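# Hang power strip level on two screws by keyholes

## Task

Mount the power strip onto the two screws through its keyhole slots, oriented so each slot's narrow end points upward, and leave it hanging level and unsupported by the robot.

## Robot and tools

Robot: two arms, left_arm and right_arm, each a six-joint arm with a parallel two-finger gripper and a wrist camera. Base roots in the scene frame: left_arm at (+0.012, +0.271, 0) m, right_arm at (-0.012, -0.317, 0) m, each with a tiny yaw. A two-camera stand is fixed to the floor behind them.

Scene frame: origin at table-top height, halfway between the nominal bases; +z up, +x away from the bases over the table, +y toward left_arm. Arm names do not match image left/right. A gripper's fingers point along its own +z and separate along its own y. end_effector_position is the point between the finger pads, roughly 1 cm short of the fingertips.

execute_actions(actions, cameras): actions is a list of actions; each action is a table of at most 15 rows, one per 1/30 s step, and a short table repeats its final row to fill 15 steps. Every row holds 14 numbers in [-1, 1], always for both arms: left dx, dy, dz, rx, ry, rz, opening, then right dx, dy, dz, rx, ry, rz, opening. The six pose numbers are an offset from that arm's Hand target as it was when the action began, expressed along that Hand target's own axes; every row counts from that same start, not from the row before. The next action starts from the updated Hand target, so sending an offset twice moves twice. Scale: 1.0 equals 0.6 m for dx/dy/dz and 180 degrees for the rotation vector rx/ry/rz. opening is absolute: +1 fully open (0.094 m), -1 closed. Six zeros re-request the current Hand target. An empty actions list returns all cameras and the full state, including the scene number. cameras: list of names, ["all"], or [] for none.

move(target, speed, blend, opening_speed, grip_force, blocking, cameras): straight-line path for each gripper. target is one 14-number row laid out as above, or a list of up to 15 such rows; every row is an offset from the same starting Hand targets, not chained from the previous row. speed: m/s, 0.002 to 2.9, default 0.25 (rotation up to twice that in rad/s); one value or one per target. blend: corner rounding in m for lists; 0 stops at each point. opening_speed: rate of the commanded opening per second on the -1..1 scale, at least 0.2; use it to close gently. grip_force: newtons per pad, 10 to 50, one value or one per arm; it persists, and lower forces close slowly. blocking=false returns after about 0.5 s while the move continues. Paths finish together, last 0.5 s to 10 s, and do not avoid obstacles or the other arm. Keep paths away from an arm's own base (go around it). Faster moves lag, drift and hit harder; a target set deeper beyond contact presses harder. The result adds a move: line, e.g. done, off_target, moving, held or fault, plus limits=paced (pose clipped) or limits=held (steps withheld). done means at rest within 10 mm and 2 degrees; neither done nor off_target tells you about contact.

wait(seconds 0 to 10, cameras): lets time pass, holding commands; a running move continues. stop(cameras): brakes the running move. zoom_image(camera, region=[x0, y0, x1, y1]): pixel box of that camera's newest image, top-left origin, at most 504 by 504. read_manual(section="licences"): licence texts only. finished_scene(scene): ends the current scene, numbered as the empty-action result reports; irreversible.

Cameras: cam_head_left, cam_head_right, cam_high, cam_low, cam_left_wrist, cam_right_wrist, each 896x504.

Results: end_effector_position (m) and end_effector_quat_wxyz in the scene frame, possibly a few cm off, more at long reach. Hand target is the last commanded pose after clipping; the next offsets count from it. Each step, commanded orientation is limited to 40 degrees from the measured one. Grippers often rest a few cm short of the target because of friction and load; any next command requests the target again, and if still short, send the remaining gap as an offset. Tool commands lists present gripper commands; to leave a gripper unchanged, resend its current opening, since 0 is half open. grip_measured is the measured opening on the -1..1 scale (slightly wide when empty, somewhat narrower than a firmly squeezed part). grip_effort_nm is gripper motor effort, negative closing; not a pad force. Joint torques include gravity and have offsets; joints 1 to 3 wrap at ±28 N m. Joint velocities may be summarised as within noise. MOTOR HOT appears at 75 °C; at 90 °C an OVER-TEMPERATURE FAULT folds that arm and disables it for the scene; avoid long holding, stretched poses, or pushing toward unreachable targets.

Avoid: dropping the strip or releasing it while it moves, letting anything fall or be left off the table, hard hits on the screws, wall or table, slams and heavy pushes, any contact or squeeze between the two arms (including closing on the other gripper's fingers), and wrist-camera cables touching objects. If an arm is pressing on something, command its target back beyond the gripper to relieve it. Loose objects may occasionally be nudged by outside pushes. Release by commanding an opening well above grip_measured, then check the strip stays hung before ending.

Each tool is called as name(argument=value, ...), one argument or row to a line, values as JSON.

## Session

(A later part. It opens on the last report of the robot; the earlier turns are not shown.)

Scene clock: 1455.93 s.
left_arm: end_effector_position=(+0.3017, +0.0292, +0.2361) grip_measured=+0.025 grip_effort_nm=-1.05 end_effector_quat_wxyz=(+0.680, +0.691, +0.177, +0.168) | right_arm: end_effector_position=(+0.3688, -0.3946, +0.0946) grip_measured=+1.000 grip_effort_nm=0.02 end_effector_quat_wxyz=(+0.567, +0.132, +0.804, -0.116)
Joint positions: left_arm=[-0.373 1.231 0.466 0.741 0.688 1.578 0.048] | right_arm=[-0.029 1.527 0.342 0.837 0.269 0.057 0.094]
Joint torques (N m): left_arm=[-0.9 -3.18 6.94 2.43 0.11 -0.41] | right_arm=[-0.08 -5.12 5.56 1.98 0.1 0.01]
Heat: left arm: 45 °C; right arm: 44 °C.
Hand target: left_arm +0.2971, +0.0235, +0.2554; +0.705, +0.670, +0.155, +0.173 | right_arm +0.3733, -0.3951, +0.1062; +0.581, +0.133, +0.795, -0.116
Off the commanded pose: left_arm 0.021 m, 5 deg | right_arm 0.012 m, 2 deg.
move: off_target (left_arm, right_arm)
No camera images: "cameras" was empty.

move(
  target=[0.003,0.006,0.062,0,0.012,0,-0.3,0,0,0,0,0,0,1],
  speed=0.05,
  cameras=["cam_head_left","cam_left_wrist"],
)

Scene clock: 1460.53 s.
left_arm: end_effector_position=(+0.3112, +0.0018, +0.2179) grip_measured=+0.025 grip_effort_nm=-1.05 end_effector_quat_wxyz=(+0.662, +0.703, +0.201, +0.165) | right_arm: end_effector_position=(+0.3688, -0.3946, +0.0946) grip_measured=+1.000 grip_effort_nm=0.02 end_effector_quat_wxyz=(+0.567, +0.132, +0.804, -0.116)
Joint positions: left_arm=[-0.483 1.332 0.508 0.744 0.546 1.578 0.048] | right_arm=[-0.029 1.527 0.342 0.837 0.269 0.057 0.094]
Joint torques (N m): left_arm=[-0.88 -3.9 10.86 2.51 0.05 -0.33] | right_arm=[-0.13 -4.98 5.45 1.99 0.08 0]
Heat: left arm: 46 °C; right arm: 44 °C.
Hand target: left_arm +0.3153, -0.0087, +0.2611; +0.702, +0.667, +0.168, +0.186 | right_arm +0.3733, -0.3951, +0.1062; +0.581, +0.133, +0.795, -0.116
Off the commanded pose: left_arm 0.045 m, 8 deg | right_arm 0.012 m, 2 deg.
move: off_target (left_arm, right_arm)
Images, in order (width x height): cam_head_left 896x504, cam_left_wrist 896x504.

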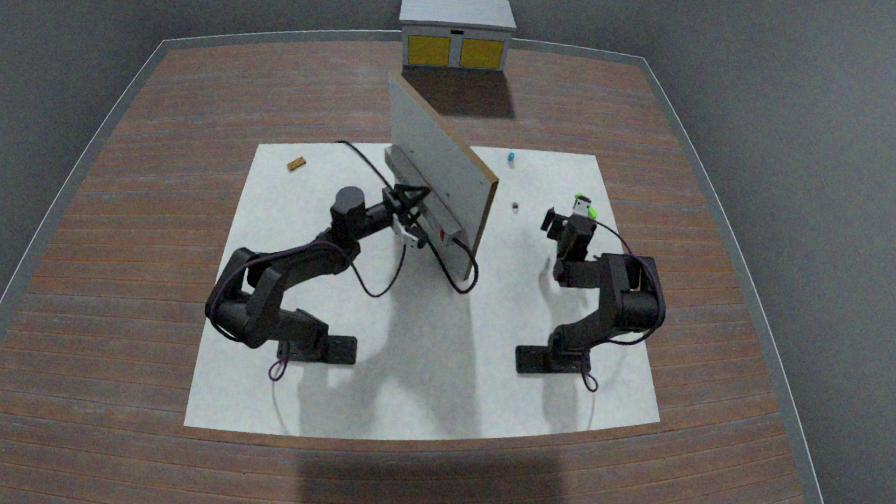

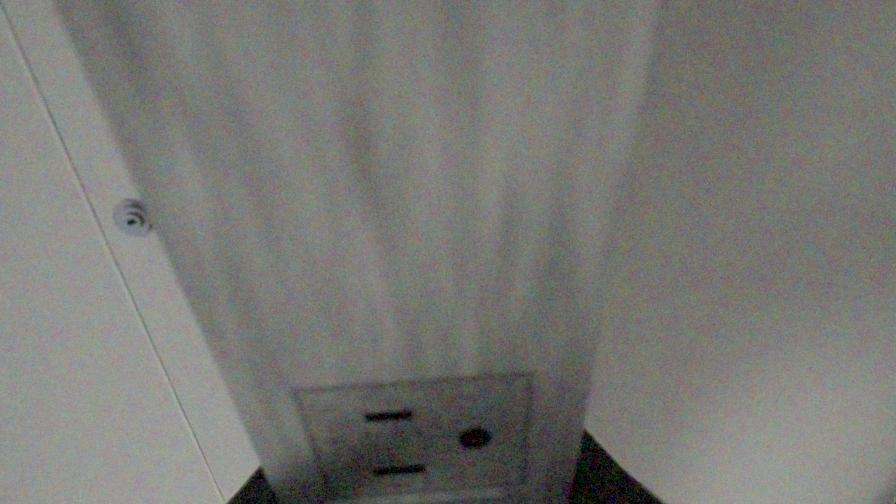

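move(
  target=[
    [-0.002,0.003,-0.055,0,0,0,-0.3,0,0,0,0,0,0,1],
    [0,0.083,-0.037,0,0.045,0,-0.3,0,0,0,0,0,0,1],
  ],
  speed=0.07,
  cameras=[],
)

execute_actions(
  actions=[
    [[0.015,0.026,0.0,0.009,0.0075,0.009,-0.3,0,0,0,0,0,0,1]],
    [[-0.030,-0.053,0,-0.018,-0.015,-0.018,-0.3,0,0,0,0,0,0,1]],
    [[0.025,0.044,0,0.015,0.0125,0.015,-0.3,0,0,0,0,0,0,1]],
    [[-0.02,-0.035,0,-0.012,-0.01,-0.012,-0.3,0,0,0,0,0,0,1]],
    [[0.017,0.03,0,0.0102,0.0085,0.0102,-0.3,0,0,0,0,0,0,1]],
    [[-0.014,-0.0245,0,-0.0084,-0.007,-0.0084,-0.3,0,0,0,0,0,0,1]],
    [[0.011,0.0193,0,0.0066,0.0055,0.0066,-0.3,0,0,0,0,0,0,1]],
    [[-0.008,-0.014,0,-0.0048,-0.004,-0.0048,-0.3,0,0,0,0,0,0,1]],
    [[0.006,0.0105,0,0.0036,0.003,0.0036,-0.3,0,0,0,0,0,0,1]],
    [[-0.002,-0.0035,0,-0.0012,-0.001,-0.0012,-0.3,0,0,0,0,0,0,1]],
  ],
  cameras=["cam_left_wrist"],
)

Scene clock: 1492.47 s.
left_arm: end_effector_position=(+0.3085, +0.0178, +0.2673) grip_measured=+0.025 grip_effort_nm=-1.05 end_effector_quat_wxyz=(+0.657, +0.679, +0.238, +0.226) | right_arm: end_effector_position=(+0.3688, -0.3946, +0.0946) grip_measured=+1.000 grip_effort_nm=0.02 end_effector_quat_wxyz=(+0.567, +0.132, +0.804, -0.116)
Joint positions: left_arm=[-0.531 1.128 0.561 0.53 0.355 1.578 0.048] | right_arm=[-0.029 1.527 0.342 0.837 0.269 0.057 0.094]
Joint torques (N m): left_arm=[-0.92 -5.7 12.03 1.61 0.06 -0.28] | right_arm=[0.03 -5.16 5.41 1.94 0.1 0]
Heat: left arm: 47 °C; right arm: 44 °C.
Hand target: left_arm +0.3027, +0.0127, +0.3096; +0.688, +0.652, +0.217, +0.233 | right_arm +0.3733, -0.3951, +0.1062; +0.581, +0.133, +0.795, -0.116
Off the commanded pose: left_arm 0.043 m, 5 deg | right_arm 0.012 m, 2 deg.
move: off_target (left_arm, right_arm)
No camera images: "cameras" was empty.

Scene clock: 1497.77 s.
left_arm: end_effector_position=(+0.3100, +0.0204, +0.2686) grip_measured=+0.025 grip_effort_nm=-1.05 end_effector_quat_wxyz=(+0.651, +0.682, +0.246, +0.225) | right_arm: end_effector_position=(+0.3688, -0.3946, +0.0946) grip_measured=+1.000 grip_effort_nm=0.02 end_effector_quat_wxyz=(+0.567, +0.132, +0.804, -0.116)
Joint positions: left_arm=[-0.526 1.116 0.578 0.483 0.347 1.577 0.048] | right_arm=[-0.029 1.527 0.342 0.837 0.269 0.057 0.094]
Joint torques (N m): left_arm=[-0.14 -4.78 10.3 2.17 0.32 -0.25] | right_arm=[-0.03 -5.09 5.38 1.98 0.09 0.03]
Heat: left arm: 47 °C; right arm: 44 °C.
Hand target: left_arm +0.3042, +0.0156, +0.3078; +0.688, +0.652, +0.217, +0.233 | right_arm +0.3733, -0.3951, +0.1062; +0.581, +0.133, +0.795, -0.116
Off the commanded pose: left_arm 0.040 m, 6 deg | right_arm 0.012 m, 2 deg.
Images, in order (width x height): cam_left_wrist 896x504.

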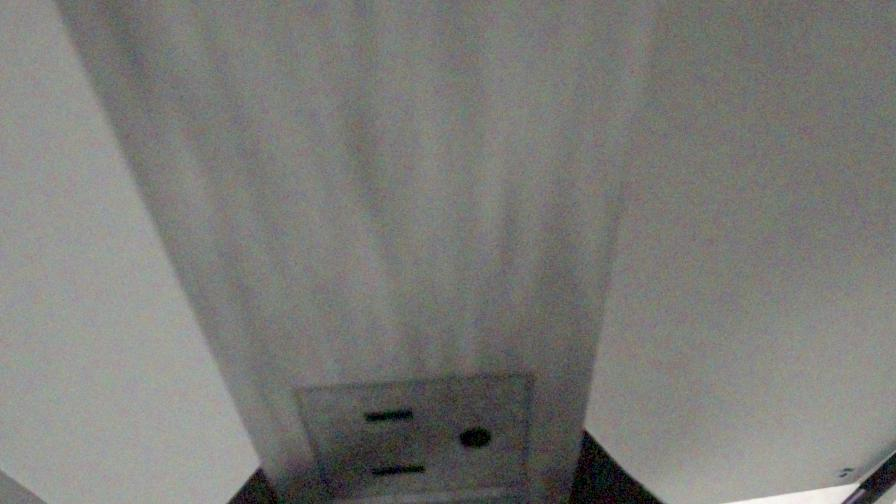

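execute_actions(
  actions=[
    [[0.0075,0.0435,0.023,-0.007,0.0075,0.009,-0.3,0,0,0,0,0,0,1]],
    [[-0.030,-0.053,0,-0.018,-0.015,-0.018,-0.3,0,0,0,0,0,0,1]],
    [[0.025,0.044,0,0.015,0.0125,0.015,-0.3,0,0,0,0,0,0,1]],
    [[-0.02,-0.035,0,-0.012,-0.01,-0.012,-0.3,0,0,0,0,0,0,1]],
    [[0.017,0.03,0,0.0102,0.0085,0.0102,-0.3,0,0,0,0,0,0,1]],
    [[-0.014,-0.0245,0,-0.0084,-0.007,-0.0084,-0.3,0,0,0,0,0,0,1]],
    [[0.011,0.0193,0,0.0066,0.0055,0.0066,-0.3,0,0,0,0,0,0,1]],
    [[-0.008,-0.014,0,-0.0048,-0.004,-0.0048,-0.3,0,0,0,0,0,0,1]],
    [[0.006,0.0105,0,0.0036,0.003,0.0036,-0.3,0,0,0,0,0,0,1]],
    [[-0.002,-0.0035,0,-0.0012,-0.001,-0.0012,-0.3,0,0,0,0,0,0,1]],
  ],
  cameras=["cam_left_wrist","cam_head_left"],
)

Scene clock: 1512.07 s.
left_arm: end_effector_position=(+0.3139, +0.0063, +0.2798) grip_measured=+0.025 grip_effort_nm=-1.05 end_effector_quat_wxyz=(+0.670, +0.668, +0.231, +0.228) | right_arm: end_effector_position=(+0.3688, -0.3946, +0.0946) grip_measured=+1.000 grip_effort_nm=0.02 end_effector_quat_wxyz=(+0.567, +0.132, +0.804, -0.116)
Joint positions: left_arm=[-0.557 1.176 0.601 0.577 0.335 1.564 0.048] | right_arm=[-0.029 1.527 0.342 0.837 0.269 0.057 0.094]
Joint torques (N m): left_arm=[0.01 -4.78 9.95 2.19 0.12 -0.31] | right_arm=[0.02 -5.16 5.38 1.96 0.11 0]
Heat: left arm: 48 °C; right arm: 44 °C.
Hand target: left_arm +0.3105, +0.0044, +0.3172; +0.704, +0.635, +0.211, +0.238 | right_arm +0.3733, -0.3951, +0.1062; +0.581, +0.133, +0.795, -0.116
Off the commanded pose: left_arm 0.038 m, 6 deg | right_arm 0.012 m, 2 deg.
Images, in order (width x height): cam_head_left 896x504, cam_left_wrist 896x504.

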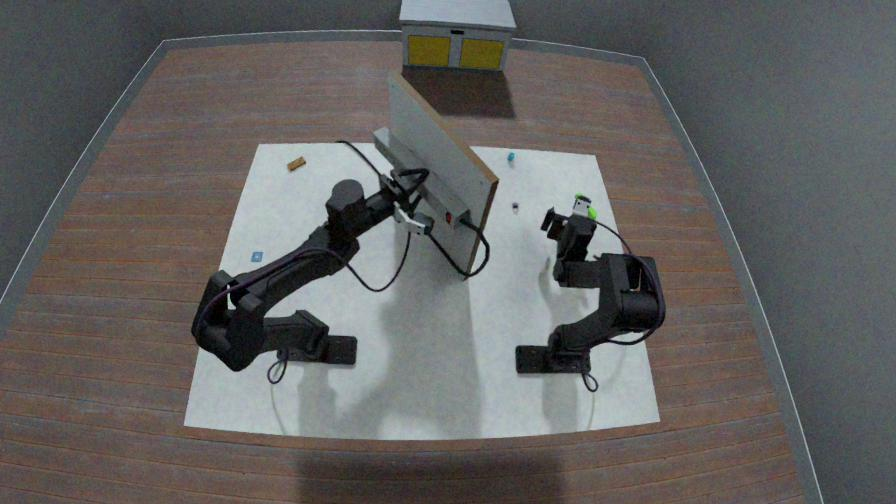

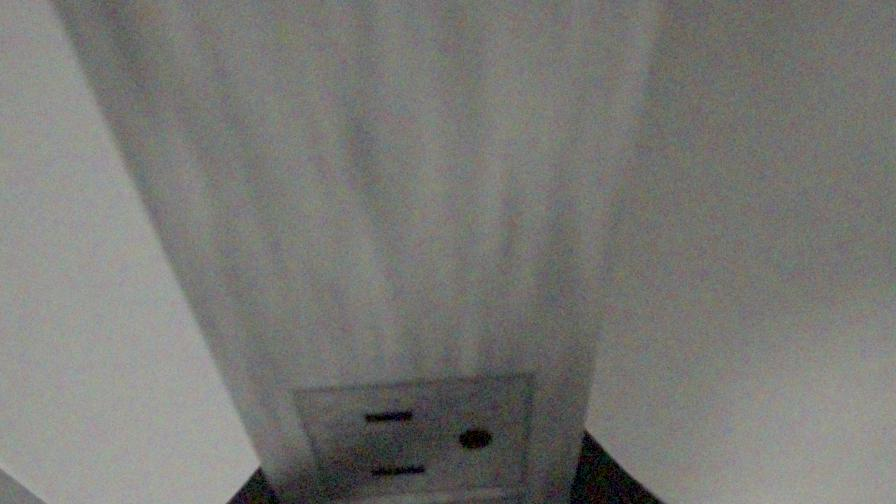

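execute_actions(
  actions=[
    [[0.0125,0.022,0.013,0.006,0.005,0.006,-0.3,0,0,0,0,0,0,1]],
    [[-0.018,-0.043,0,-0.0102,-0.0085,-0.0102,-0.3,0,0,0,0,0,0,1]],
    [[0.014,0.0345,0,0.0084,0.007,0.0084,-0.3,0,0,0,0,0,0,1]],
    [[-0.011,-0.0283,0,-0.0066,-0.0055,-0.0066,-0.3,0,0,0,0,0,0,1]],
    [[0.008,0.0215,0,0.0048,0.004,0.0048,-0.3,0,0,0,0,0,0,1]],
    [[-0.006,-0.0135,0,-0.0036,-0.003,-0.0036,-0.3,0,0,0,0,0,0,1]],
    [[0.003,0.0048,0,0.0012,0.001,0.0012,-0.3,0,0,0,0,0,0,1]],
  ],
  cameras=["cam_left_wrist"],
)

Scene clock: 1524.90 s.
left_arm: end_effector_position=(+0.3174, +0.0011, +0.2876) grip_measured=+0.025 grip_effort_nm=-1.05 end_effector_quat_wxyz=(+0.679, +0.661, +0.222, +0.228) | right_arm: end_effector_position=(+0.3688, -0.3946, +0.0946) grip_measured=+1.000 grip_effort_nm=0.02 end_effector_quat_wxyz=(+0.567, +0.132, +0.804, -0.116)
Joint positions: left_arm=[-0.558 1.205 0.624 0.609 0.346 1.561 0.048] | right_arm=[-0.029 1.527 0.342 0.837 0.269 0.057 0.094]
Joint torques (N m): left_arm=[0.1 -4.19 9.55 2.04 -0.03 -0.26] | right_arm=[-0.08 -5.08 5.42 1.97 0.08 -0.01]
Heat: left arm: 48 °C; right arm: 44 °C.
Hand target: left_arm +0.3169, +0.0003, +0.3163; +0.704, +0.635, +0.211, +0.238 | right_arm +0.3733, -0.3951, +0.1062; +0.581, +0.133, +0.795, -0.116
Off the commanded pose: left_arm 0.029 m, 4 deg | right_arm 0.012 m, 2 deg.
Images, in order (width x height): cam_left_wrist 896x504.

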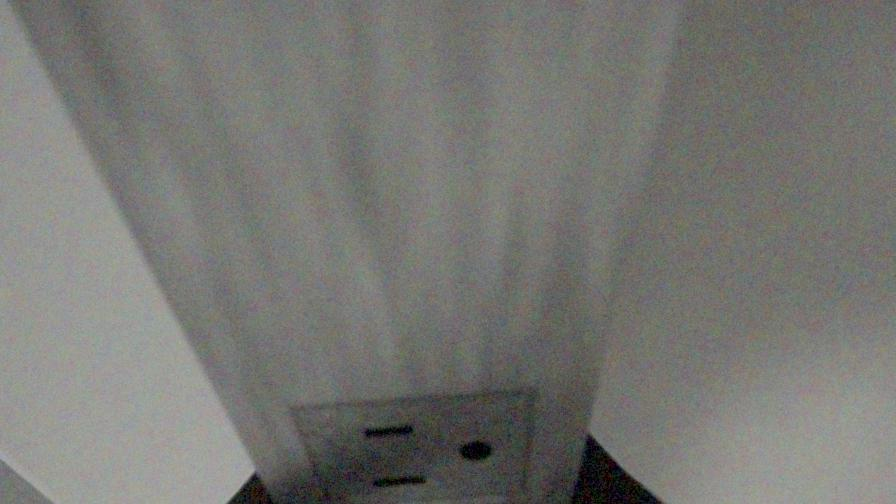

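execute_actions(
  actions=[
    [[0.019,0.01,-0.015,0.009,0.0275,0.009,-0.3,0,0,0,0,0,0,1]],
    [[-0.030,-0.053,0,-0.018,-0.015,-0.018,-0.3,0,0,0,0,0,0,1]],
    [[0.025,0.044,0,0.015,0.0125,0.015,-0.3,0,0,0,0,0,0,1]],
    [[-0.02,-0.035,0,-0.012,-0.01,-0.012,-0.3,0,0,0,0,0,0,1]],
    [[0.017,0.03,0,0.0102,0.0085,0.0102,-0.3,0,0,0,0,0,0,1]],
    [[-0.014,-0.0245,0,-0.0084,-0.007,-0.0084,-0.3,0,0,0,0,0,0,1]],
    [[0.011,0.0193,0,0.0066,0.0055,0.0066,-0.3,0,0,0,0,0,0,1]],
    [[-0.008,-0.014,0,-0.0048,-0.004,-0.0048,-0.3,0,0,0,0,0,0,1]],
    [[0.006,0.0105,0,0.0036,0.003,0.0036,-0.3,0,0,0,0,0,0,1]],
    [[-0.002,-0.0035,0,-0.0012,-0.001,-0.0012,-0.3,0,0,0,0,0,0,1]],
  ],
  cameras=["cam_left_wrist"],
)

Scene clock: 1545.13 s.
left_arm: end_effector_position=(+0.3191, +0.0127, +0.2676) grip_measured=+0.025 grip_effort_nm=-1.05 end_effector_quat_wxyz=(+0.663, +0.660, +0.252, +0.249) | right_arm: end_effector_position=(+0.3688, -0.3946, +0.0946) grip_measured=+1.000 grip_effort_nm=0.02 end_effector_quat_wxyz=(+0.567, +0.132, +0.804, -0.116)
Joint positions: left_arm=[-0.567 1.187 0.555 0.633 0.262 1.565 0.048] | right_arm=[-0.029 1.527 0.342 0.837 0.269 0.057 0.094]
Joint torques (N m): left_arm=[-0.06 -4.86 9.58 2.22 0.09 -0.3] | right_arm=[-0.13 -5.11 5.49 1.97 0.09 0]
Heat: left arm: 47 °C; right arm: 44 °C.
Hand target: left_arm +0.3157, +0.0105, +0.3040; +0.697, +0.627, +0.233, +0.258 | right_arm +0.3733, -0.3951, +0.1062; +0.581, +0.133, +0.795, -0.116
Off the commanded pose: left_arm 0.037 m, 6 deg | right_arm 0.012 m, 2 deg.
Images, in order (width x height): cam_left_wrist 896x504.

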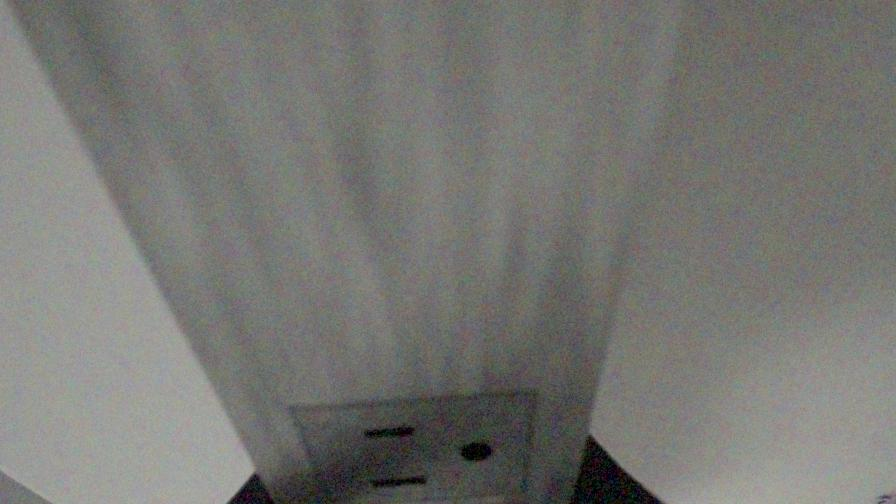

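execute_actions(
  actions=[
    [[0.010,0.0625,0.006,0.009,0.0075,0.009,-0.3,0,0,0,0,0,0,1]],
    [[-0.035,-0.0705,0,-0.018,-0.015,-0.018,-0.3,0,0,0,0,0,0,1]],
    [[0.025,0.044,0,0.015,0.0125,0.015,-0.3,0,0,0,0,0,0,1]],
    [[-0.02,-0.035,0,-0.012,-0.01,-0.012,-0.3,0,0,0,0,0,0,1]],
    [[0.017,0.03,0,0.0102,0.0085,0.0102,-0.3,0,0,0,0,0,0,1]],
    [[-0.014,-0.0245,0,-0.0084,-0.007,-0.0084,-0.3,0,0,0,0,0,0,1]],
    [[0.011,0.0193,0,0.0066,0.0055,0.0066,-0.3,0,0,0,0,0,0,1]],
    [[-0.008,-0.014,0,-0.0048,-0.004,-0.0048,-0.3,0,0,0,0,0,0,1]],
    [[0.006,0.0105,0,0.0036,0.003,0.0036,-0.3,0,0,0,0,0,0,1]],
    [[-0.002,-0.0035,0,-0.0012,-0.001,-0.0012,-0.3,0,0,0,0,0,0,1]],
    [[0.002,0.0175,0,0,0,0,-0.3,0,0,0,0,0,0,1]],
  ],
  cameras=[],
)

Scene clock: 1564.27 s.
left_arm: end_effector_position=(+0.3167, +0.0099, +0.2763) grip_measured=+0.025 grip_effort_nm=-1.05 end_effector_quat_wxyz=(+0.661, +0.663, +0.250, +0.248) | right_arm: end_effector_position=(+0.3688, -0.3946, +0.0946) grip_measured=+1.000 grip_effort_nm=0.02 end_effector_quat_wxyz=(+0.567, +0.132, +0.804, -0.116)
Joint positions: left_arm=[-0.581 1.167 0.586 0.578 0.252 1.571 0.048] | right_arm=[-0.029 1.527 0.342 0.837 0.269 0.057 0.094]
Joint torques (N m): left_arm=[0.36 -5.96 12.15 1.78 0.11 -0.34] | right_arm=[-0.1 -5.08 5.48 1.98 0.11 0.02]
Heat: left arm: 48 °C; right arm: 44 °C.
Hand target: left_arm +0.3143, +0.0097, +0.3242; +0.697, +0.627, +0.233, +0.258 | right_arm +0.3733, -0.3951, +0.1062; +0.581, +0.133, +0.795, -0.116
Off the commanded pose: left_arm 0.048 m, 6 deg | right_arm 0.012 m, 2 deg.
No camera images: "cameras" was empty.

execute_actions(
  actions=[
    [[0.0105,0.011,0.0,0.009,0.0075,0.009,-0.3,0,0,0,0,0,0,1]],
    [[-0.030,-0.053,0,-0.018,-0.015,-0.018,-0.3,0,0,0,0,0,0,1]],
    [[0.025,0.044,0,0.015,0.0125,0.015,-0.3,0,0,0,0,0,0,1]],
    [[-0.02,-0.035,0,-0.012,-0.01,-0.012,-0.3,0,0,0,0,0,0,1]],
    [[0.017,0.03,0,0.0102,0.0085,0.0102,-0.3,0,0,0,0,0,0,1]],
    [[-0.014,-0.0245,0,-0.0084,-0.007,-0.0084,-0.3,0,0,0,0,0,0,1]],
    [[0.011,0.0193,0,0.0066,0.0055,0.0066,-0.3,0,0,0,0,0,0,1]],
    [[-0.008,-0.014,0,-0.0048,-0.004,-0.0048,-0.3,0,0,0,0,0,0,1]],
    [[0.006,0.0105,0,0.0036,0.003,0.0036,-0.3,0,0,0,0,0,0,1]],
    [[-0.002,-0.0035,0,-0.0012,-0.001,-0.0012,-0.3,0,0,0,0,0,0,1]],
  ],
  cameras=[],
)

Scene clock: 1575.90 s.
left_arm: end_effector_position=(+0.3176, +0.0125, +0.2765) grip_measured=+0.025 grip_effort_nm=-1.05 end_effector_quat_wxyz=(+0.661, +0.661, +0.252, +0.250) | right_arm: end_effector_position=(+0.3688, -0.3946, +0.0946) grip_measured=+1.000 grip_effort_nm=0.02 end_effector_quat_wxyz=(+0.567, +0.132, +0.804, -0.116)
Joint positions: left_arm=[-0.573 1.162 0.583 0.578 0.254 1.57 0.048] | right_arm=[-0.029 1.527 0.342 0.837 0.269 0.057 0.094]
Joint torques (N m): left_arm=[-0.06 -4.51 9.7 2.29 0.11 -0.31] | right_arm=[-0.06 -5.09 5.39 1.96 0.09 -0.01]
Heat: left arm: 49 °C; right arm: 44 °C.
Hand target: left_arm +0.3142, +0.0100, +0.3134; +0.697, +0.627, +0.233, +0.258 | right_arm +0.3733, -0.3951, +0.1062; +0.581, +0.133, +0.795, -0.116
Off the commanded pose: left_arm 0.037 m, 6 deg | right_arm 0.012 m, 2 deg.
No camera images: "cameras" was empty.

execute_actions(
  actions=[
    [[0.006,0.029,0.006,0.009,0.0075,0.009,-0.3,0,0,0,0,0,0,1]],
    [[-0.030,-0.053,0,-0.018,-0.015,-0.018,-0.3,0,0,0,0,0,0,1]],
    [[0.025,0.044,0,0.015,0.0125,0.015,-0.3,0,0,0,0,0,0,1]],
    [[-0.02,-0.035,0,-0.012,-0.01,-0.012,-0.3,0,0,0,0,0,0,1]],
    [[0.017,0.03,0,0.0102,0.0085,0.0102,-0.3,0,0,0,0,0,0,1]],
    [[-0.014,-0.0245,0,-0.0084,-0.007,-0.0084,-0.3,0,0,0,0,0,0,1]],
    [[0.011,0.0193,0,0.0066,0.0055,0.0066,-0.3,0,0,0,0,0,0,1]],
    [[-0.008,-0.014,0,-0.0048,-0.004,-0.0048,-0.3,0,0,0,0,0,0,1]],
    [[0.006,0.0105,0,0.0036,0.003,0.0036,-0.3,0,0,0,0,0,0,1]],
    [[-0.002,-0.0035,0,-0.0012,-0.001,-0.0012,-0.3,0,0,0,0,0,0,1]],
  ],
  cameras=[],
)

Scene clock: 1590.13 s.
left_arm: end_effector_position=(+0.3173, +0.0096, +0.2767) grip_measured=+0.025 grip_effort_nm=-1.05 end_effector_quat_wxyz=(+0.660, +0.662, +0.251, +0.251) | right_arm: end_effector_position=(+0.3688, -0.3946, +0.0946) grip_measured=+1.000 grip_effort_nm=0.02 end_effector_quat_wxyz=(+0.567, +0.132, +0.804, -0.116)
Joint positions: left_arm=[-0.586 1.168 0.587 0.579 0.241 1.572 0.048] | right_arm=[-0.029 1.527 0.342 0.837 0.269 0.057 0.094]
Joint torques (N m): left_arm=[-0.05 -4.52 9.66 2.27 0.1 -0.32] | right_arm=[-0.09 -5.23 5.39 1.97 0.11 0]
Heat: left arm: 50 °C; right arm: 44 °C.
Hand target: left_arm +0.3136, +0.0068, +0.3137; +0.697, +0.627, +0.233, +0.258 | right_arm +0.3733, -0.3951, +0.1062; +0.581, +0.133, +0.795, -0.116
Off the commanded pose: left_arm 0.037 m, 6 deg | right_arm 0.012 m, 2 deg.
No camera images: "cameras" was empty.

execute_actions(
  actions=[
    [[0.003,0.0283,0.005,0.006,0.005,0.006,-0.3,0,0,0,0,0,0,1]],
    [[-0.022,-0.04,0,-0.012,-0.01,-0.012,-0.3,0,0,0,0,0,0,1]],
    [[0.018,0.036,0,0.012,0.01,0.012,-0.3,0,0,0,0,0,0,1]],
    [[-0.015,-0.03,0,-0.0102,-0.0085,-0.0102,-0.3,0,0,0,0,0,0,1]],
    [[0.012,0.0245,0,0.0084,0.007,0.0084,-0.3,0,0,0,0,0,0,1]],
    [[-0.009,-0.0193,0,-0.0066,-0.0055,-0.0066,-0.3,0,0,0,0,0,0,1]],
    [[0.006,0.014,0,0.0048,0.004,0.0048,-0.3,0,0,0,0,0,0,1]],
    [[-0.003,-0.0105,0,-0.0036,-0.003,-0.0036,-0.3,0,0,0,0,0,0,1]],
    [[0.001,0.0035,0,0.0012,0.001,0.0012,-0.3,0,0,0,0,0,0,1]],
  ],
  cameras=[],
)

Scene clock: 1606.63 s.
left_arm: end_effector_position=(+0.3142, +0.0044, +0.2773) grip_measured=+0.025 grip_effort_nm=-1.05 end_effector_quat_wxyz=(+0.659, +0.664, +0.251, +0.247) | right_arm: end_effector_position=(+0.3688, -0.3946, +0.0946) grip_measured=+1.000 grip_effort_nm=0.02 end_effector_quat_wxyz=(+0.567, +0.132, +0.804, -0.116)
Joint positions: left_arm=[-0.607 1.168 0.597 0.563 0.226 1.57 0.048] | right_arm=[-0.029 1.527 0.342 0.837 0.269 0.057 0.094]
Joint torques (N m): left_arm=[0.16 -4.79 9.96 2.32 0.08 -0.31] | right_arm=[-0.05 -5.04 5.45 1.96 0.09 0]
Heat: left arm: 51 °C; right arm: 44 °C.
Hand target: left_arm +0.3119, +0.0031, +0.3169; +0.697, +0.627, +0.233, +0.258 | right_arm +0.3733, -0.3951, +0.1062; +0.581, +0.133, +0.795, -0.116
Off the commanded pose: left_arm 0.040 m, 7 deg | right_arm 0.012 m, 2 deg.
No camera images: "cameras" was empty.

execute_actions(
  actions=[
    [[0.015,0.0235,0.003,0.006,0.005,0.006,-0.3,0,0,0,0,0,0,1]],
    [[-0.022,-0.04,0,-0.012,-0.01,-0.012,-0.3,0,0,0,0,0,0,1]],
    [[0.018,0.036,0.002,0.012,0.01,0.012,-0.3,0,0,0,0,0,0,1]],
    [[-0.015,-0.03,0.002,-0.0102,-0.0085,-0.0102,-0.3,0,0,0,0,0,0,1]],
    [[0.012,0.0245,0.002,0.0084,0.007,0.0084,-0.3,0,0,0,0,0,0,1]],
    [[-0.009,-0.0193,0.002,-0.0066,-0.0055,-0.0066,-0.3,0,0,0,0,0,0,1]],
    [[0.006,0.014,0.002,0.0048,0.004,0.0048,-0.3,0,0,0,0,0,0,1]],
    [[-0.003,-0.0105,0.002,-0.0036,-0.003,-0.0036,-0.3,0,0,0,0,0,0,1]],
    [[0.001,0.0035,0.001,0.0012,0.001,0.0012,-0.3,0,0,0,0,0,0,1]],
  ],
  cameras=["cam_left_wrist"],
)

Scene clock: 1619.80 s.
left_arm: end_effector_position=(+0.3175, +0.0032, +0.2815) grip_measured=+0.025 grip_effort_nm=-1.05 end_effector_quat_wxyz=(+0.664, +0.662, +0.246, +0.246) | right_arm: end_effector_position=(+0.3688, -0.3946, +0.0946) grip_measured=+1.000 grip_effort_nm=0.02 end_effector_quat_wxyz=(+0.567, +0.132, +0.804, -0.116)
Joint positions: left_arm=[-0.596 1.184 0.612 0.574 0.246 1.569 0.048] | right_arm=[-0.029 1.527 0.342 0.837 0.269 0.057 0.094]
Joint torques (N m): left_arm=[-0.23 -3.12 10.91 2.33 -0.05 -0.29] | right_arm=[-0.09 -5.08 5.49 1.98 0.11 -0.01]
Heat: left arm: 50 °C; right arm: 44 °C.
Hand target: left_arm +0.3201, -0.0011, +0.3180; +0.697, +0.627, +0.233, +0.258 | right_arm +0.3733, -0.3951, +0.1062; +0.581, +0.133, +0.795, -0.116
Off the commanded pose: left_arm 0.037 m, 6 deg | right_arm 0.012 m, 2 deg.
Images, in order (width x height): cam_left_wrist 896x504.

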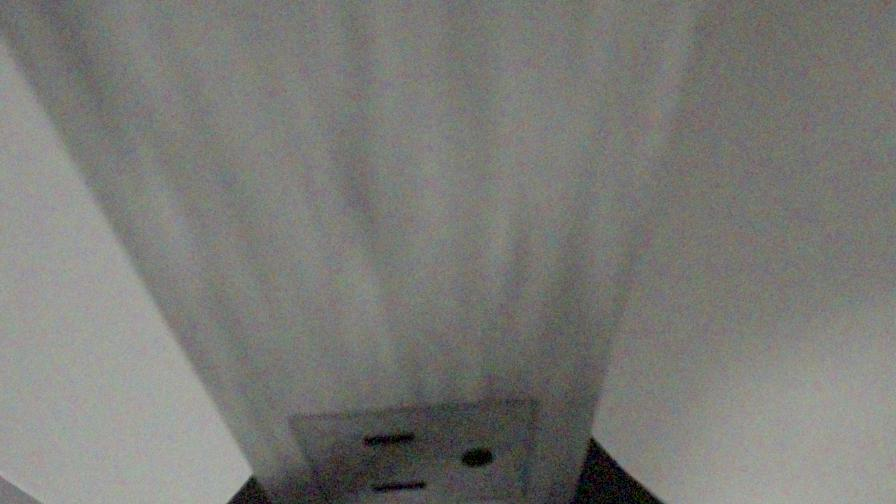

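execute_actions(
  actions=[
    [[0.003,-0.002,0,0,0,0,-0.3,0,0,0,0,0,0,1],[0.006,-0.004,0,0,0,0,-0.3,0,0,0,0,0,0,1],[0.009,-0.006,0,0,0,0,-0.3,0,0,0,0,0,0,1],[0.012,-0.008,0,0,0,0,-0.3,0,0,0,0,0,0,1]],
    [[-0.006,-0.002,0,0,0,0,-0.3,0,0,0,0,0,0,1],[-0.012,-0.004,0,0,0,0,-0.3,0,0,0,0,0,0,1],[-0.018,-0.006,0,0,0,0,-0.3,0,0,0,0,0,0,1],[-0.024,-0.008,0,0,0,0,-0.3,0,0,0,0,0,0,1]],
    [[0.006,-0.002,0,0,0,0,-0.3,0,0,0,0,0,0,1],[0.012,-0.004,0,0,0,0,-0.3,0,0,0,0,0,0,1],[0.018,-0.006,0,0,0,0,-0.3,0,0,0,0,0,0,1],[0.024,-0.008,0,0,0,0,-0.3,0,0,0,0,0,0,1]],
    [[-0.006,-0.002,0,0,0,0,-0.3,0,0,0,0,0,0,1],[-0.012,-0.004,0,0,0,0,-0.3,0,0,0,0,0,0,1],[-0.018,-0.006,0,0,0,0,-0.3,0,0,0,0,0,0,1],[-0.024,-0.008,0,0,0,0,-0.3,0,0,0,0,0,0,1]],
    [[0.006,-0.002,0,0,0,0,-0.3,0,0,0,0,0,0,1],[0.012,-0.004,0,0,0,0,-0.3,0,0,0,0,0,0,1]],
  ],
  cameras=["cam_left_wrist"],
)

Scene clock: 1636.17 s.
left_arm: end_effector_position=(+0.3207, +0.0006, +0.2800) grip_measured=+0.025 grip_effort_nm=-1.05 end_effector_quat_wxyz=(+0.674, +0.650, +0.244, +0.254) | right_arm: end_effector_position=(+0.3688, -0.3946, +0.0946) grip_measured=+1.000 grip_effort_nm=0.02 end_effector_quat_wxyz=(+0.567, +0.132, +0.804, -0.116)
Joint positions: left_arm=[-0.604 1.22 0.59 0.668 0.229 1.564 0.048] | right_arm=[-0.029 1.527 0.342 0.837 0.269 0.057 0.094]
Joint torques (N m): left_arm=[0.09 -2.07 7.95 2.45 0.07 -0.2] | right_arm=[-0.12 -5.22 5.45 1.96 0.08 -0.01]
Heat: left arm: 51 °C; right arm: 44 °C.
Hand target: left_arm +0.3216, -0.0029, +0.2965; +0.697, +0.627, +0.233, +0.258 | right_arm +0.3733, -0.3951, +0.1062; +0.581, +0.133, +0.795, -0.116
Off the commanded pose: left_arm 0.017 m, 4 deg | right_arm 0.012 m, 2 deg.
Images, in order (width x height): cam_left_wrist 896x504.

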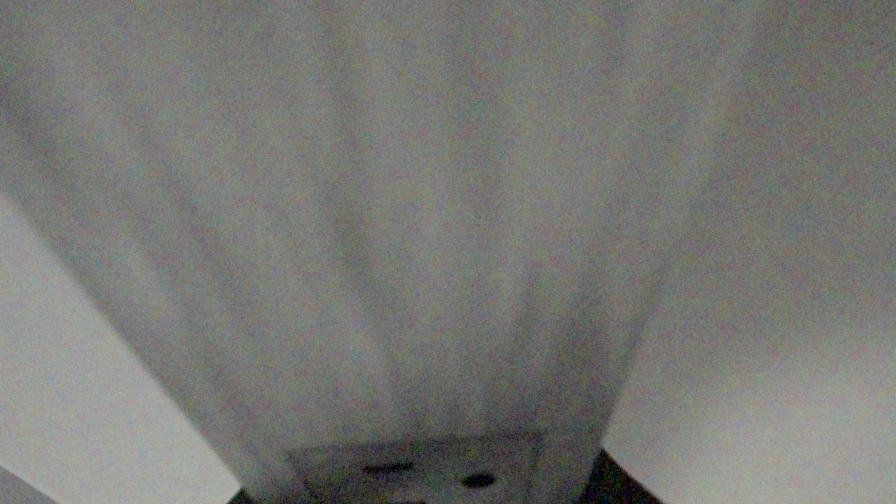

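execute_actions(
  actions=[
    [[-0.006,-0.003,0,0,0,0,-0.3,0,0,0,0,0,0,1],[-0.012,-0.006,0,0,0,0,-0.3,0,0,0,0,0,0,1],[-0.018,-0.009,0,0,0,0,-0.3,0,0,0,0,0,0,1],[-0.024,-0.012,0,0,0,0,-0.3,0,0,0,0,0,0,1]],
    [[0.006,-0.002,0,0,0,0.002,-0.3,0,0,0,0,0,0,1],[0.012,-0.004,0,0,0,0.004,-0.3,0,0,0,0,0,0,1],[0.018,-0.006,0,0,0,0.006,-0.3,0,0,0,0,0,0,1],[0.024,-0.008,0,0,0,0.008,-0.3,0,0,0,0,0,0,1]],
    [[-0.006,-0.002,0,0,0,-0.003,-0.3,0,0,0,0,0,0,1],[-0.012,-0.004,0,0,0,-0.006,-0.3,0,0,0,0,0,0,1],[-0.018,-0.006,0,0,0,-0.009,-0.3,0,0,0,0,0,0,1],[-0.024,-0.008,0,0,0,-0.012,-0.3,0,0,0,0,0,0,1]],
    [[0.006,-0.002,0,0,0,0.002,-0.3,0,0,0,0,0,0,1],[0.012,-0.004,0,0,0,0.004,-0.3,0,0,0,0,0,0,1],[0.018,-0.006,0,0,0,0.006,-0.3,0,0,0,0,0,0,1],[0.024,-0.008,0,0,0,0.008,-0.3,0,0,0,0,0,0,1]],
  ],
  cameras=["cam_left_wrist"],
)

Scene clock: 1650.77 s.
left_arm: end_effector_position=(+0.3219, +0.0008, +0.2755) grip_measured=+0.025 grip_effort_nm=-1.05 end_effector_quat_wxyz=(+0.692, +0.627, +0.234, +0.270) | right_arm: end_effector_position=(+0.3688, -0.3946, +0.0946) grip_measured=+1.000 grip_effort_nm=0.02 end_effector_quat_wxyz=(+0.567, +0.132, +0.804, -0.116)
Joint positions: left_arm=[-0.609 1.277 0.532 0.852 0.214 1.564 0.048] | right_arm=[-0.029 1.527 0.342 0.837 0.269 0.057 0.094]
Joint torques (N m): left_arm=[0.21 -1.68 7.58 1.77 0.21 -0.1] | right_arm=[-0.1 -5.01 5.46 1.98 0.1 -0.01]
Heat: left arm: 52 °C; right arm: 44 °C.
Hand target: left_arm +0.3231, -0.0046, +0.2745; +0.696, +0.628, +0.229, +0.263 | right_arm +0.3733, -0.3951, +0.1062; +0.581, +0.133, +0.795, -0.116
Off the commanded pose: left_arm 0.006 m, 1 deg | right_arm 0.012 m, 2 deg.
Images, in order (width x height): cam_left_wrist 896x504.

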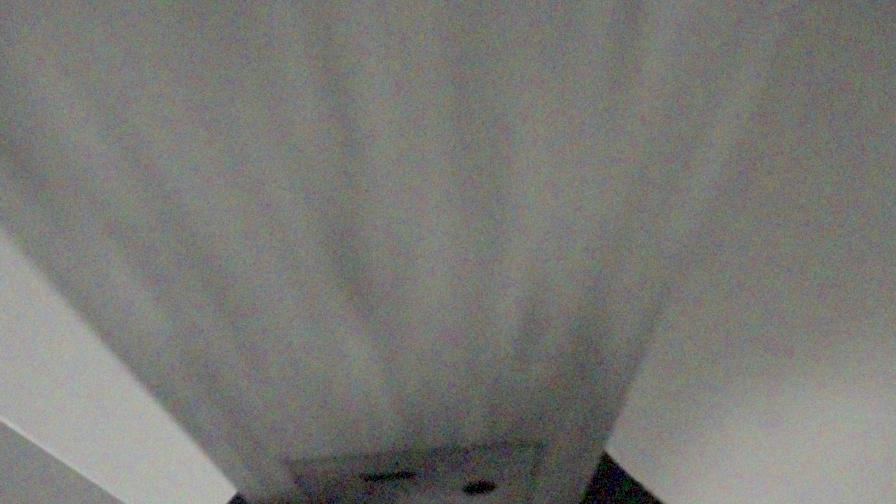

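move(
  target=[
    [0.0105,0.007,-0.065,0,0,0,-0.3,0,0,0,0,0,0,1],
    [0.01,-0.068,-0.073,0.03,-0.06,0,-0.3,0,0,0,0,0,0,1],
  ],
  speed=0.08,
  cameras=["cam_left_wrist"],
)

Scene clock: 1679.57 s.
left_arm: end_effector_position=(+0.3074, +0.0327, +0.2163) grip_measured=+0.025 grip_effort_nm=-1.05 end_effector_quat_wxyz=(+0.667, +0.692, +0.200, +0.189) | right_arm: end_effector_position=(+0.3688, -0.3946, +0.0946) grip_measured=+1.000 grip_effort_nm=0.02 end_effector_quat_wxyz=(+0.567, +0.132, +0.804, -0.116)
Joint positions: left_arm=[-0.391 1.262 0.417 0.797 0.603 1.593 0.048] | right_arm=[-0.029 1.527 0.342 0.837 0.269 0.057 0.094]
Joint torques (N m): left_arm=[0.44 -3.34 6.75 2.09 0.44 -0.03] | right_arm=[-0.1 -5.12 5.37 1.96 0.07 0.04]
Heat: left arm: 48 °C; right arm: 44 °C.
Hand target: left_arm +0.3025, +0.0294, +0.2294; +0.684, +0.682, +0.174, +0.191 | right_arm +0.3733, -0.3951, +0.1062; +0.581, +0.133, +0.795, -0.116
Off the commanded pose: left_arm 0.014 m, 4 deg | right_arm 0.012 m, 2 deg.
move: off_target (left_arm, right_arm)
Images, in order (width x height): cam_left_wrist 896x504.

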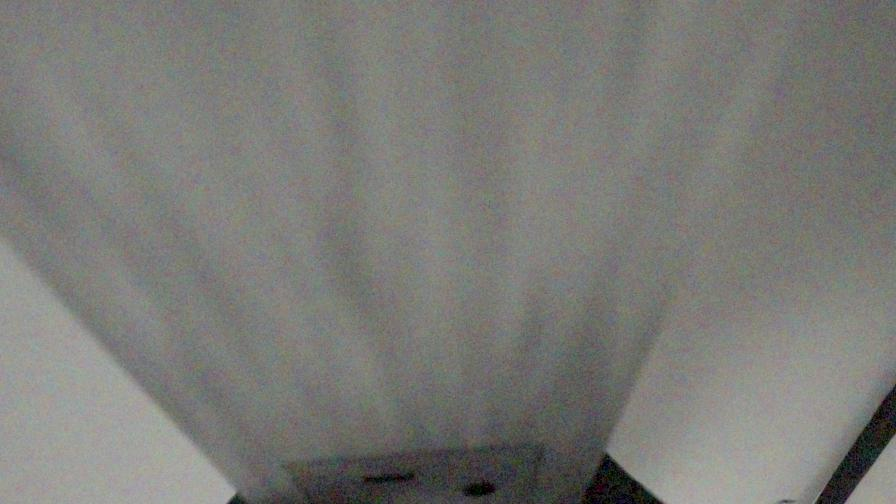

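move(
  target=[0,0.01,0.085,0.003,0,0,-0.3,0,0,0,0,0,0,1],
  speed=0.06,
  cameras=["cam_left_wrist","cam_head_left"],
)

Scene clock: 1686.00 s.
left_arm: end_effector_position=(+0.3252, -0.0007, +0.2008) grip_measured=+0.025 grip_effort_nm=-1.05 end_effector_quat_wxyz=(+0.651, +0.707, +0.213, +0.176) | right_arm: end_effector_position=(+0.3688, -0.3946, +0.0946) grip_measured=+1.000 grip_effort_nm=0.02 end_effector_quat_wxyz=(+0.567, +0.132, +0.804, -0.116)
Joint positions: left_arm=[-0.486 1.418 0.517 0.797 0.509 1.594 0.048] | right_arm=[-0.029 1.527 0.342 0.837 0.269 0.057 0.094]
Joint torques (N m): left_arm=[-1.14 -4.31 11.21 2.08 0.22 0.01] | right_arm=[-0.05 -5.16 5.59 1.98 0.08 0.02]
Heat: left arm: 49 °C; right arm: 44 °C.
Hand target: left_arm +0.3278, -0.0148, +0.2358; +0.681, +0.685, +0.175, +0.190 | right_arm +0.3733, -0.3951, +0.1062; +0.581, +0.133, +0.795, -0.116
Off the commanded pose: left_arm 0.038 m, 6 deg | right_arm 0.012 m, 2 deg.
move: off_target (left_arm, right_arm)
Images, in order (width x height): cam_head_left 896x504, cam_left_wrist 896x504.

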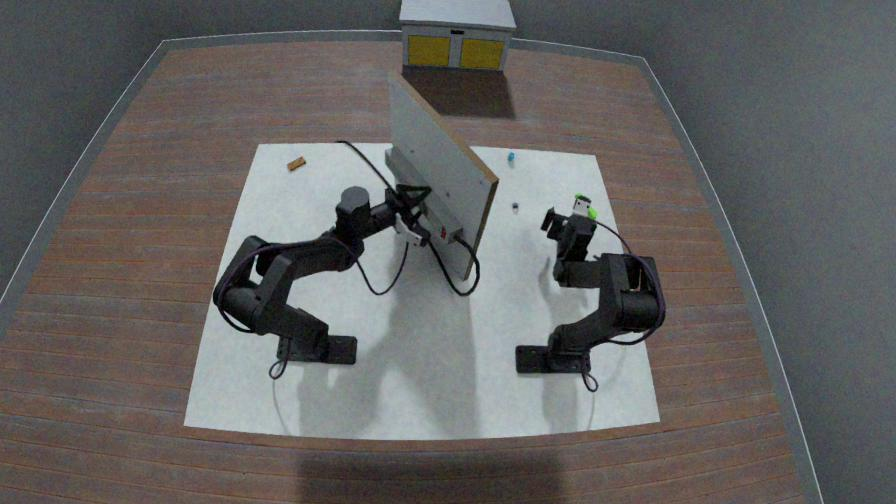

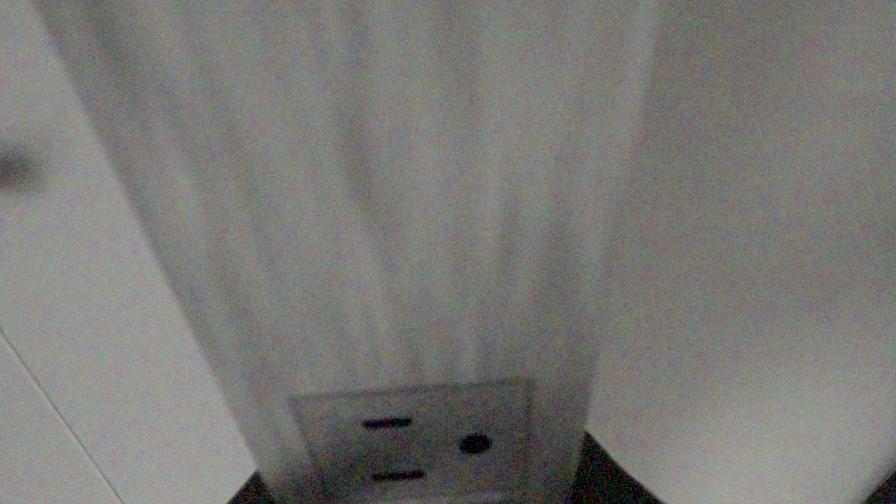

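move(
  target=[0,0.02,0.03,-0.02,0,0,-0.3,0,0,0,0,0,0,1],
  speed=0.05,
  cameras=["cam_left_wrist"],
)

Scene clock: 1690.43 s.
left_arm: end_effector_position=(+0.3282, -0.0033, +0.2000) grip_measured=+0.025 grip_effort_nm=-1.05 end_effector_quat_wxyz=(+0.655, +0.703, +0.215, +0.176) | right_arm: end_effector_position=(+0.3688, -0.3946, +0.0946) grip_measured=+1.000 grip_effort_nm=0.02 end_effector_quat_wxyz=(+0.567, +0.132, +0.804, -0.116)
Joint positions: left_arm=[-0.491 1.446 0.52 0.835 0.502 1.58 0.048] | right_arm=[-0.029 1.527 0.342 0.837 0.269 0.057 0.094]
Joint torques (N m): left_arm=[-3.07 -2.13 13.37 2.73 -0.04 -0.25] | right_arm=[-0.14 -5.11 5.41 1.98 0.1 0.04]
Heat: left arm: 49 °C; right arm: 44 °C.
Hand target: left_arm +0.3366, -0.0306, +0.2478; +0.702, +0.664, +0.169, +0.196 | right_arm +0.3733, -0.3951, +0.1062; +0.581, +0.133, +0.795, -0.116
Off the commanded pose: left_arm 0.056 m, 9 deg | right_arm 0.012 m, 2 deg.
move: off_target (left_arm, right_arm)
Images, in order (width x height): cam_left_wrist 896x504.

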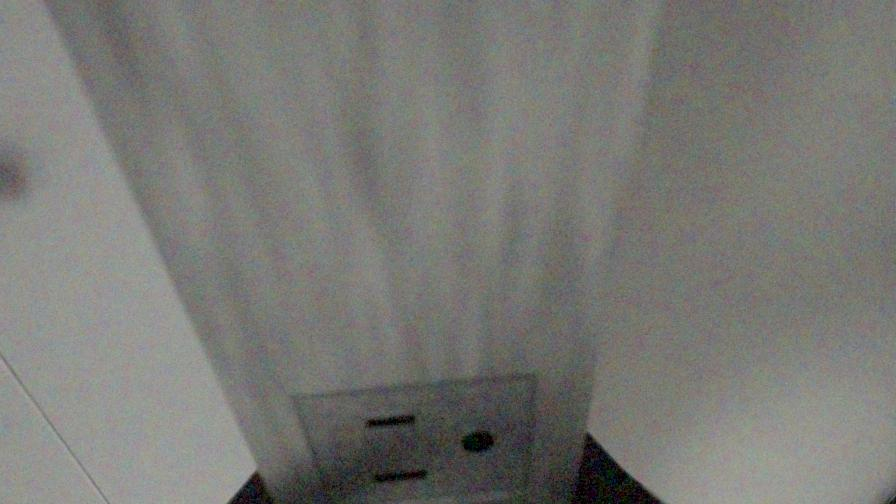

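move(
  target=[
    [0,0,-0.08,0,0,0,-0.3,0,0,0,0,0,0,1],
    [-0.037,0.0865,-0.109,-0.014,0.0394,0,-0.3,0,0,0,0,0,0,1],
  ],
  speed=0.08,
  cameras=["cam_left_wrist"],
)

Scene clock: 1704.77 s.
left_arm: end_effector_position=(+0.2911, +0.0194, +0.2747) grip_measured=+0.025 grip_effort_nm=-1.05 end_effector_quat_wxyz=(+0.684, +0.652, +0.216, +0.246) | right_arm: end_effector_position=(+0.3688, -0.3946, +0.0946) grip_measured=+1.000 grip_effort_nm=0.02 end_effector_quat_wxyz=(+0.567, +0.132, +0.804, -0.116)
Joint positions: left_arm=[-0.567 1.079 0.469 0.67 0.32 1.576 0.048] | right_arm=[-0.029 1.527 0.342 0.837 0.269 0.057 0.094]
Joint torques (N m): left_arm=[-0.92 -5.12 8.29 1.64 0.03 -0.33] | right_arm=[-0.05 -5.19 5.35 1.94 0.09 0.02]
Heat: left arm: 49 °C; right arm: 44 °C.
Hand target: left_arm +0.2822, +0.0171, +0.2950; +0.704, +0.635, +0.208, +0.240 | right_arm +0.3733, -0.3951, +0.1062; +0.581, +0.133, +0.795, -0.116
Off the commanded pose: left_arm 0.022 m, 3 deg | right_arm 0.012 m, 2 deg.
move: off_target (left_arm, right_arm)
Images, in order (width x height): cam_left_wrist 896x504.

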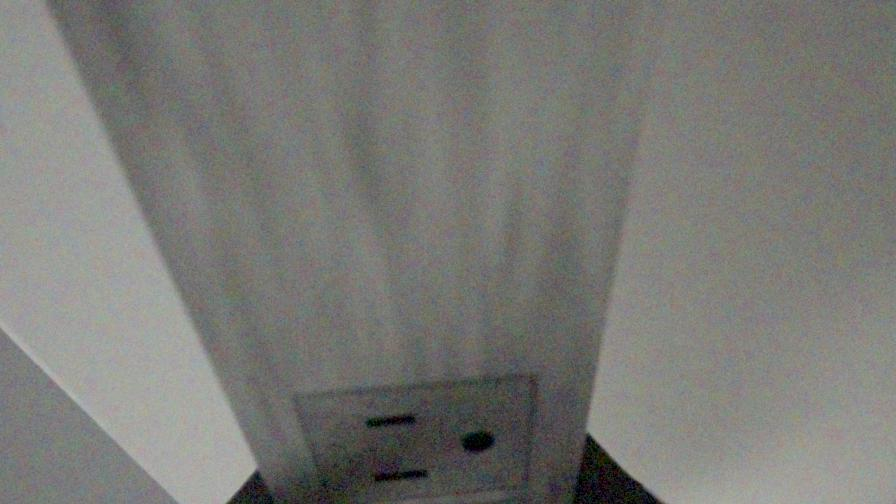

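move(
  target=[0.031,0.0457,0.038,0,0,-0.006,-0.3,0,0,0,0,0,0,1],
  speed=0.05,
  cameras=[],
)

Scene clock: 1715.10 s.
left_arm: end_effector_position=(+0.3103, +0.0174, +0.2926) grip_measured=+0.025 grip_effort_nm=-1.05 end_effector_quat_wxyz=(+0.680, +0.653, +0.227, +0.242) | right_arm: end_effector_position=(+0.3688, -0.3946, +0.0946) grip_measured=+1.000 grip_effort_nm=0.02 end_effector_quat_wxyz=(+0.567, +0.132, +0.804, -0.116)
Joint positions: left_arm=[-0.535 1.125 0.583 0.588 0.341 1.563 0.048] | right_arm=[-0.029 1.527 0.342 0.837 0.269 0.057 0.094]
Joint torques (N m): left_arm=[0.39 -3.34 12.25 1.63 0.35 -0.47] | right_arm=[0.02 -5.18 5.42 1.98 0.08 0.02]
Heat: left arm: 49 °C; right arm: 44 °C.
Hand target: left_arm +0.3086, +0.0124, +0.3250; +0.707, +0.633, +0.214, +0.234 | right_arm +0.3733, -0.3951, +0.1062; +0.581, +0.133, +0.795, -0.116
Off the commanded pose: left_arm 0.033 m, 4 deg | right_arm 0.012 m, 2 deg.
move: off_target (left_arm, right_arm)
No camera images: "cameras" was empty.

move(
  target=[
    [-0.033,-0.064,-0.04,0,0,0,-0.3,0,0,0,0,0,0,1],
    [-0.0025,-0.0175,-0.002,0,0,0,-0.3,0,0,0,0,0,0,1],
  ],
  speed=0.06,
  cameras=[],
)

Scene clock: 1728.33 s.
left_arm: end_effector_position=(+0.3087, +0.0175, +0.2774) grip_measured=+0.025 grip_effort_nm=-1.05 end_effector_quat_wxyz=(+0.674, +0.660, +0.233, +0.238) | right_arm: end_effector_position=(+0.3688, -0.3946, +0.0946) grip_measured=+1.000 grip_effort_nm=0.02 end_effector_quat_wxyz=(+0.567, +0.132, +0.804, -0.116)
Joint positions: left_arm=[-0.54 1.133 0.546 0.61 0.334 1.563 0.048] | right_arm=[-0.029 1.527 0.342 0.837 0.269 0.057 0.094]
Joint torques (N m): left_arm=[0.34 -3.25 12.03 1.89 0.4 -0.44] | right_arm=[0.03 -5.09 5.38 1.97 0.1 -0.01]
Heat: left arm: 50 °C; right arm: 44 °C.
Hand target: left_arm +0.3073, +0.0114, +0.3144; +0.707, +0.633, +0.214, +0.234 | right_arm +0.3733, -0.3951, +0.1062; +0.581, +0.133, +0.795, -0.116
Off the commanded pose: left_arm 0.038 m, 5 deg | right_arm 0.012 m, 2 deg.
move: off_target (left_arm, right_arm)
No camera images: "cameras" was empty.

move(
  target=[-0.003,0.003,0.03,0,0,0.001,-0.3,0,0,0,0,0,0,1],
  speed=0.04,
  cameras=["cam_left_wrist"],
)

Scene clock: 1732.40 s.
left_arm: end_effector_position=(+0.3159, +0.0044, +0.2760) grip_measured=+0.025 grip_effort_nm=-1.05 end_effector_quat_wxyz=(+0.671, +0.666, +0.231, +0.228) | right_arm: end_effector_position=(+0.3688, -0.3946, +0.0946) grip_measured=+1.000 grip_effort_nm=0.02 end_effector_quat_wxyz=(+0.567, +0.132, +0.804, -0.116)
Joint positions: left_arm=[-0.558 1.197 0.593 0.61 0.334 1.563 0.048] | right_arm=[-0.029 1.527 0.342 0.837 0.269 0.057 0.094]
Joint torques (N m): left_arm=[-0.75 -3.47 12.41 2.06 -0.01 -0.39] | right_arm=[-0.05 -5.05 5.39 1.98 0.08 0.03]
Heat: left arm: 50 °C; right arm: 44 °C.
Hand target: left_arm +0.3166, -0.0037, +0.3182; +0.706, +0.633, +0.213, +0.235 | right_arm +0.3733, -0.3951, +0.1062; +0.581, +0.133, +0.795, -0.116
Off the commanded pose: left_arm 0.043 m, 6 deg | right_arm 0.012 m, 2 deg.
move: off_target (left_arm, right_arm)
Images, in order (width x height): cam_left_wrist 896x504.

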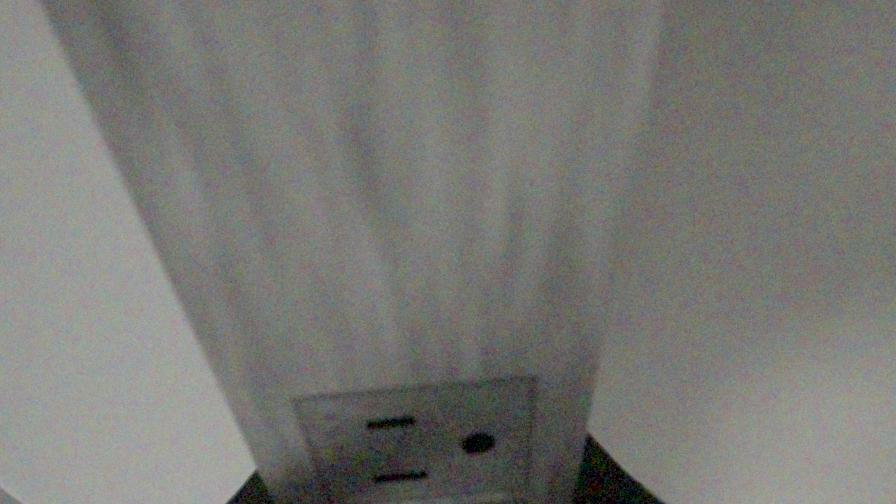

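move(
  target=[0.002,0.004,0.008,0,0,0,-0.3,0,0,0,0,0,0,1],
  speed=0.03,
  cameras=["cam_left_wrist"],
)

Scene clock: 1739.03 s.
left_arm: end_effector_position=(+0.3170, +0.0024, +0.2776) grip_measured=+0.025 grip_effort_nm=-1.05 end_effector_quat_wxyz=(+0.672, +0.667, +0.228, +0.226) | right_arm: end_effector_position=(+0.3688, -0.3946, +0.0946) grip_measured=+1.000 grip_effort_nm=0.02 end_effector_quat_wxyz=(+0.567, +0.132, +0.804, -0.116)
Joint positions: left_arm=[-0.558 1.207 0.604 0.61 0.34 1.563 0.048] | right_arm=[-0.029 1.527 0.342 0.837 0.269 0.057 0.094]
Joint torques (N m): left_arm=[-0.75 -3.23 13.14 1.99 -0.08 -0.39] | right_arm=[-0.01 -5.19 5.42 1.98 0.08 0]
Heat: left arm: 51 °C; right arm: 44 °C.
Hand target: left_arm +0.3202, -0.0067, +0.3211; +0.706, +0.633, +0.213, +0.235 | right_arm +0.3733, -0.3951, +0.1062; +0.581, +0.133, +0.795, -0.116
Off the commanded pose: left_arm 0.044 m, 6 deg | right_arm 0.012 m, 2 deg.
move: off_target (left_arm, right_arm)
Images, in order (width x height): cam_left_wrist 896x504.

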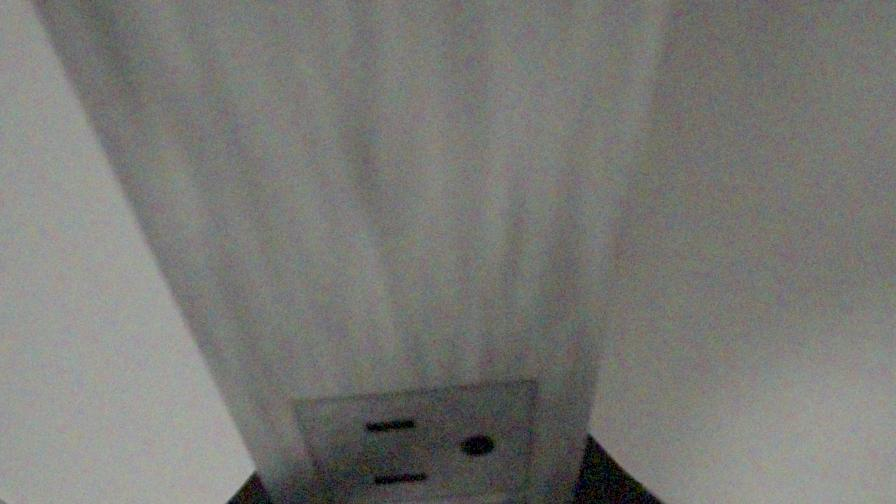

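execute_actions(
  actions=[
    [[0.002,0,0,0,0,0,-0.3,0,0,0,0,0,0,1],[0.004,0,0,0,0,0,-0.3,0,0,0,0,0,0,1],[0.006,0,0,0,0,0,-0.3,0,0,0,0,0,0,1]],
  ],
  cameras=[],
)

execute_actions(
  actions=[
    [[0.002,0,0,0,0,0,-0.3,0,0,0,0,0,0,1],[0.004,0,0,0,0,0,-0.3,0,0,0,0,0,0,1],[0.006,0,0,0,0,0,-0.3,0,0,0,0,0,0,1]],
  ],
  cameras=[],
)

execute_actions(
  actions=[
    [[0.002,0,0,0,0,0,-0.3,0,0,0,0,0,0,1],[0.004,0,0,0,0,0,-0.3,0,0,0,0,0,0,1],[0.006,0,0,0,0,0,-0.3,0,0,0,0,0,0,1]],
  ],
  cameras=[],
)

Scene clock: 1750.33 s.
left_arm: end_effector_position=(+0.3176, +0.0012, +0.2775) grip_measured=+0.025 grip_effort_nm=-1.05 end_effector_quat_wxyz=(+0.673, +0.668, +0.227, +0.225) | right_arm: end_effector_position=(+0.3688, -0.3946, +0.0946) grip_measured=+1.000 grip_effort_nm=0.02 end_effector_quat_wxyz=(+0.567, +0.132, +0.804, -0.116)
Joint positions: left_arm=[-0.558 1.213 0.609 0.61 0.345 1.563 0.048] | right_arm=[-0.029 1.527 0.342 0.837 0.269 0.057 0.094]
Joint torques (N m): left_arm=[0.12 -3.32 13.18 2.02 0.02 -0.4] | right_arm=[-0.05 -5.03 5.37 1.96 0.07 0.01]
Heat: left arm: 52 °C; right arm: 44 °C.
Hand target: left_arm +0.3231, -0.0045, +0.3210; +0.706, +0.633, +0.213, +0.235 | right_arm +0.3733, -0.3951, +0.1062; +0.581, +0.133, +0.795, -0.116
Off the commanded pose: left_arm 0.044 m, 6 deg | right_arm 0.012 m, 2 deg.
No camera images: "cameras" was empty.

Scene clock: 1751.13 s.
left_arm: end_effector_position=(+0.3184, +0.0013, +0.2773) grip_measured=+0.025 grip_effort_nm=-1.05 end_effector_quat_wxyz=(+0.673, +0.669, +0.224, +0.220) | right_arm: end_effector_position=(+0.3688, -0.3946, +0.0946) grip_measured=+1.000 grip_effort_nm=0.02 end_effector_quat_wxyz=(+0.567, +0.132, +0.804, -0.116)
Joint positions: left_arm=[-0.547 1.219 0.613 0.61 0.367 1.563 0.048] | right_arm=[-0.029 1.527 0.342 0.837 0.269 0.057 0.094]
Joint torques (N m): left_arm=[0.53 -3.36 12.98 2.04 -0.07 -0.43] | right_arm=[-0.01 -5.12 5.49 1.95 0.1 0.04]
Heat: left arm: 52 °C; right arm: 44 °C.
Hand target: left_arm +0.3260, -0.0023, +0.3210; +0.706, +0.633, +0.213, +0.235 | right_arm +0.3733, -0.3951, +0.1062; +0.581, +0.133, +0.795, -0.116
Off the commanded pose: left_arm 0.045 m, 6 deg | right_arm 0.012 m, 2 deg.
No camera images: "cameras" was empty.

Scene clock: 1751.93 s.
left_arm: end_effector_position=(+0.3189, +0.0009, +0.2771) grip_measured=+0.025 grip_effort_nm=-1.05 end_effector_quat_wxyz=(+0.674, +0.671, +0.220, +0.216) | right_arm: end_effector_position=(+0.3688, -0.3946, +0.0946) grip_measured=+1.000 grip_effort_nm=0.02 end_effector_quat_wxyz=(+0.567, +0.132, +0.804, -0.116)
Joint positions: left_arm=[-0.54 1.225 0.618 0.61 0.386 1.563 0.048] | right_arm=[-0.029 1.527 0.342 0.837 0.269 0.057 0.094]
Joint torques (N m): left_arm=[0.62 -3.34 12.88 2.05 -0.13 -0.45] | right_arm=[-0.05 -4.96 5.38 1.96 0.1 0.02]
Heat: left arm: 52 °C; right arm: 44 °C.
Hand target: left_arm +0.3288, -0.0002, +0.3210; +0.706, +0.633, +0.213, +0.235 | right_arm +0.3733, -0.3951, +0.1062; +0.581, +0.133, +0.795, -0.116
Off the commanded pose: left_arm 0.045 m, 6 deg | right_arm 0.012 m, 2 deg.
No camera images: "cameras" was empty.


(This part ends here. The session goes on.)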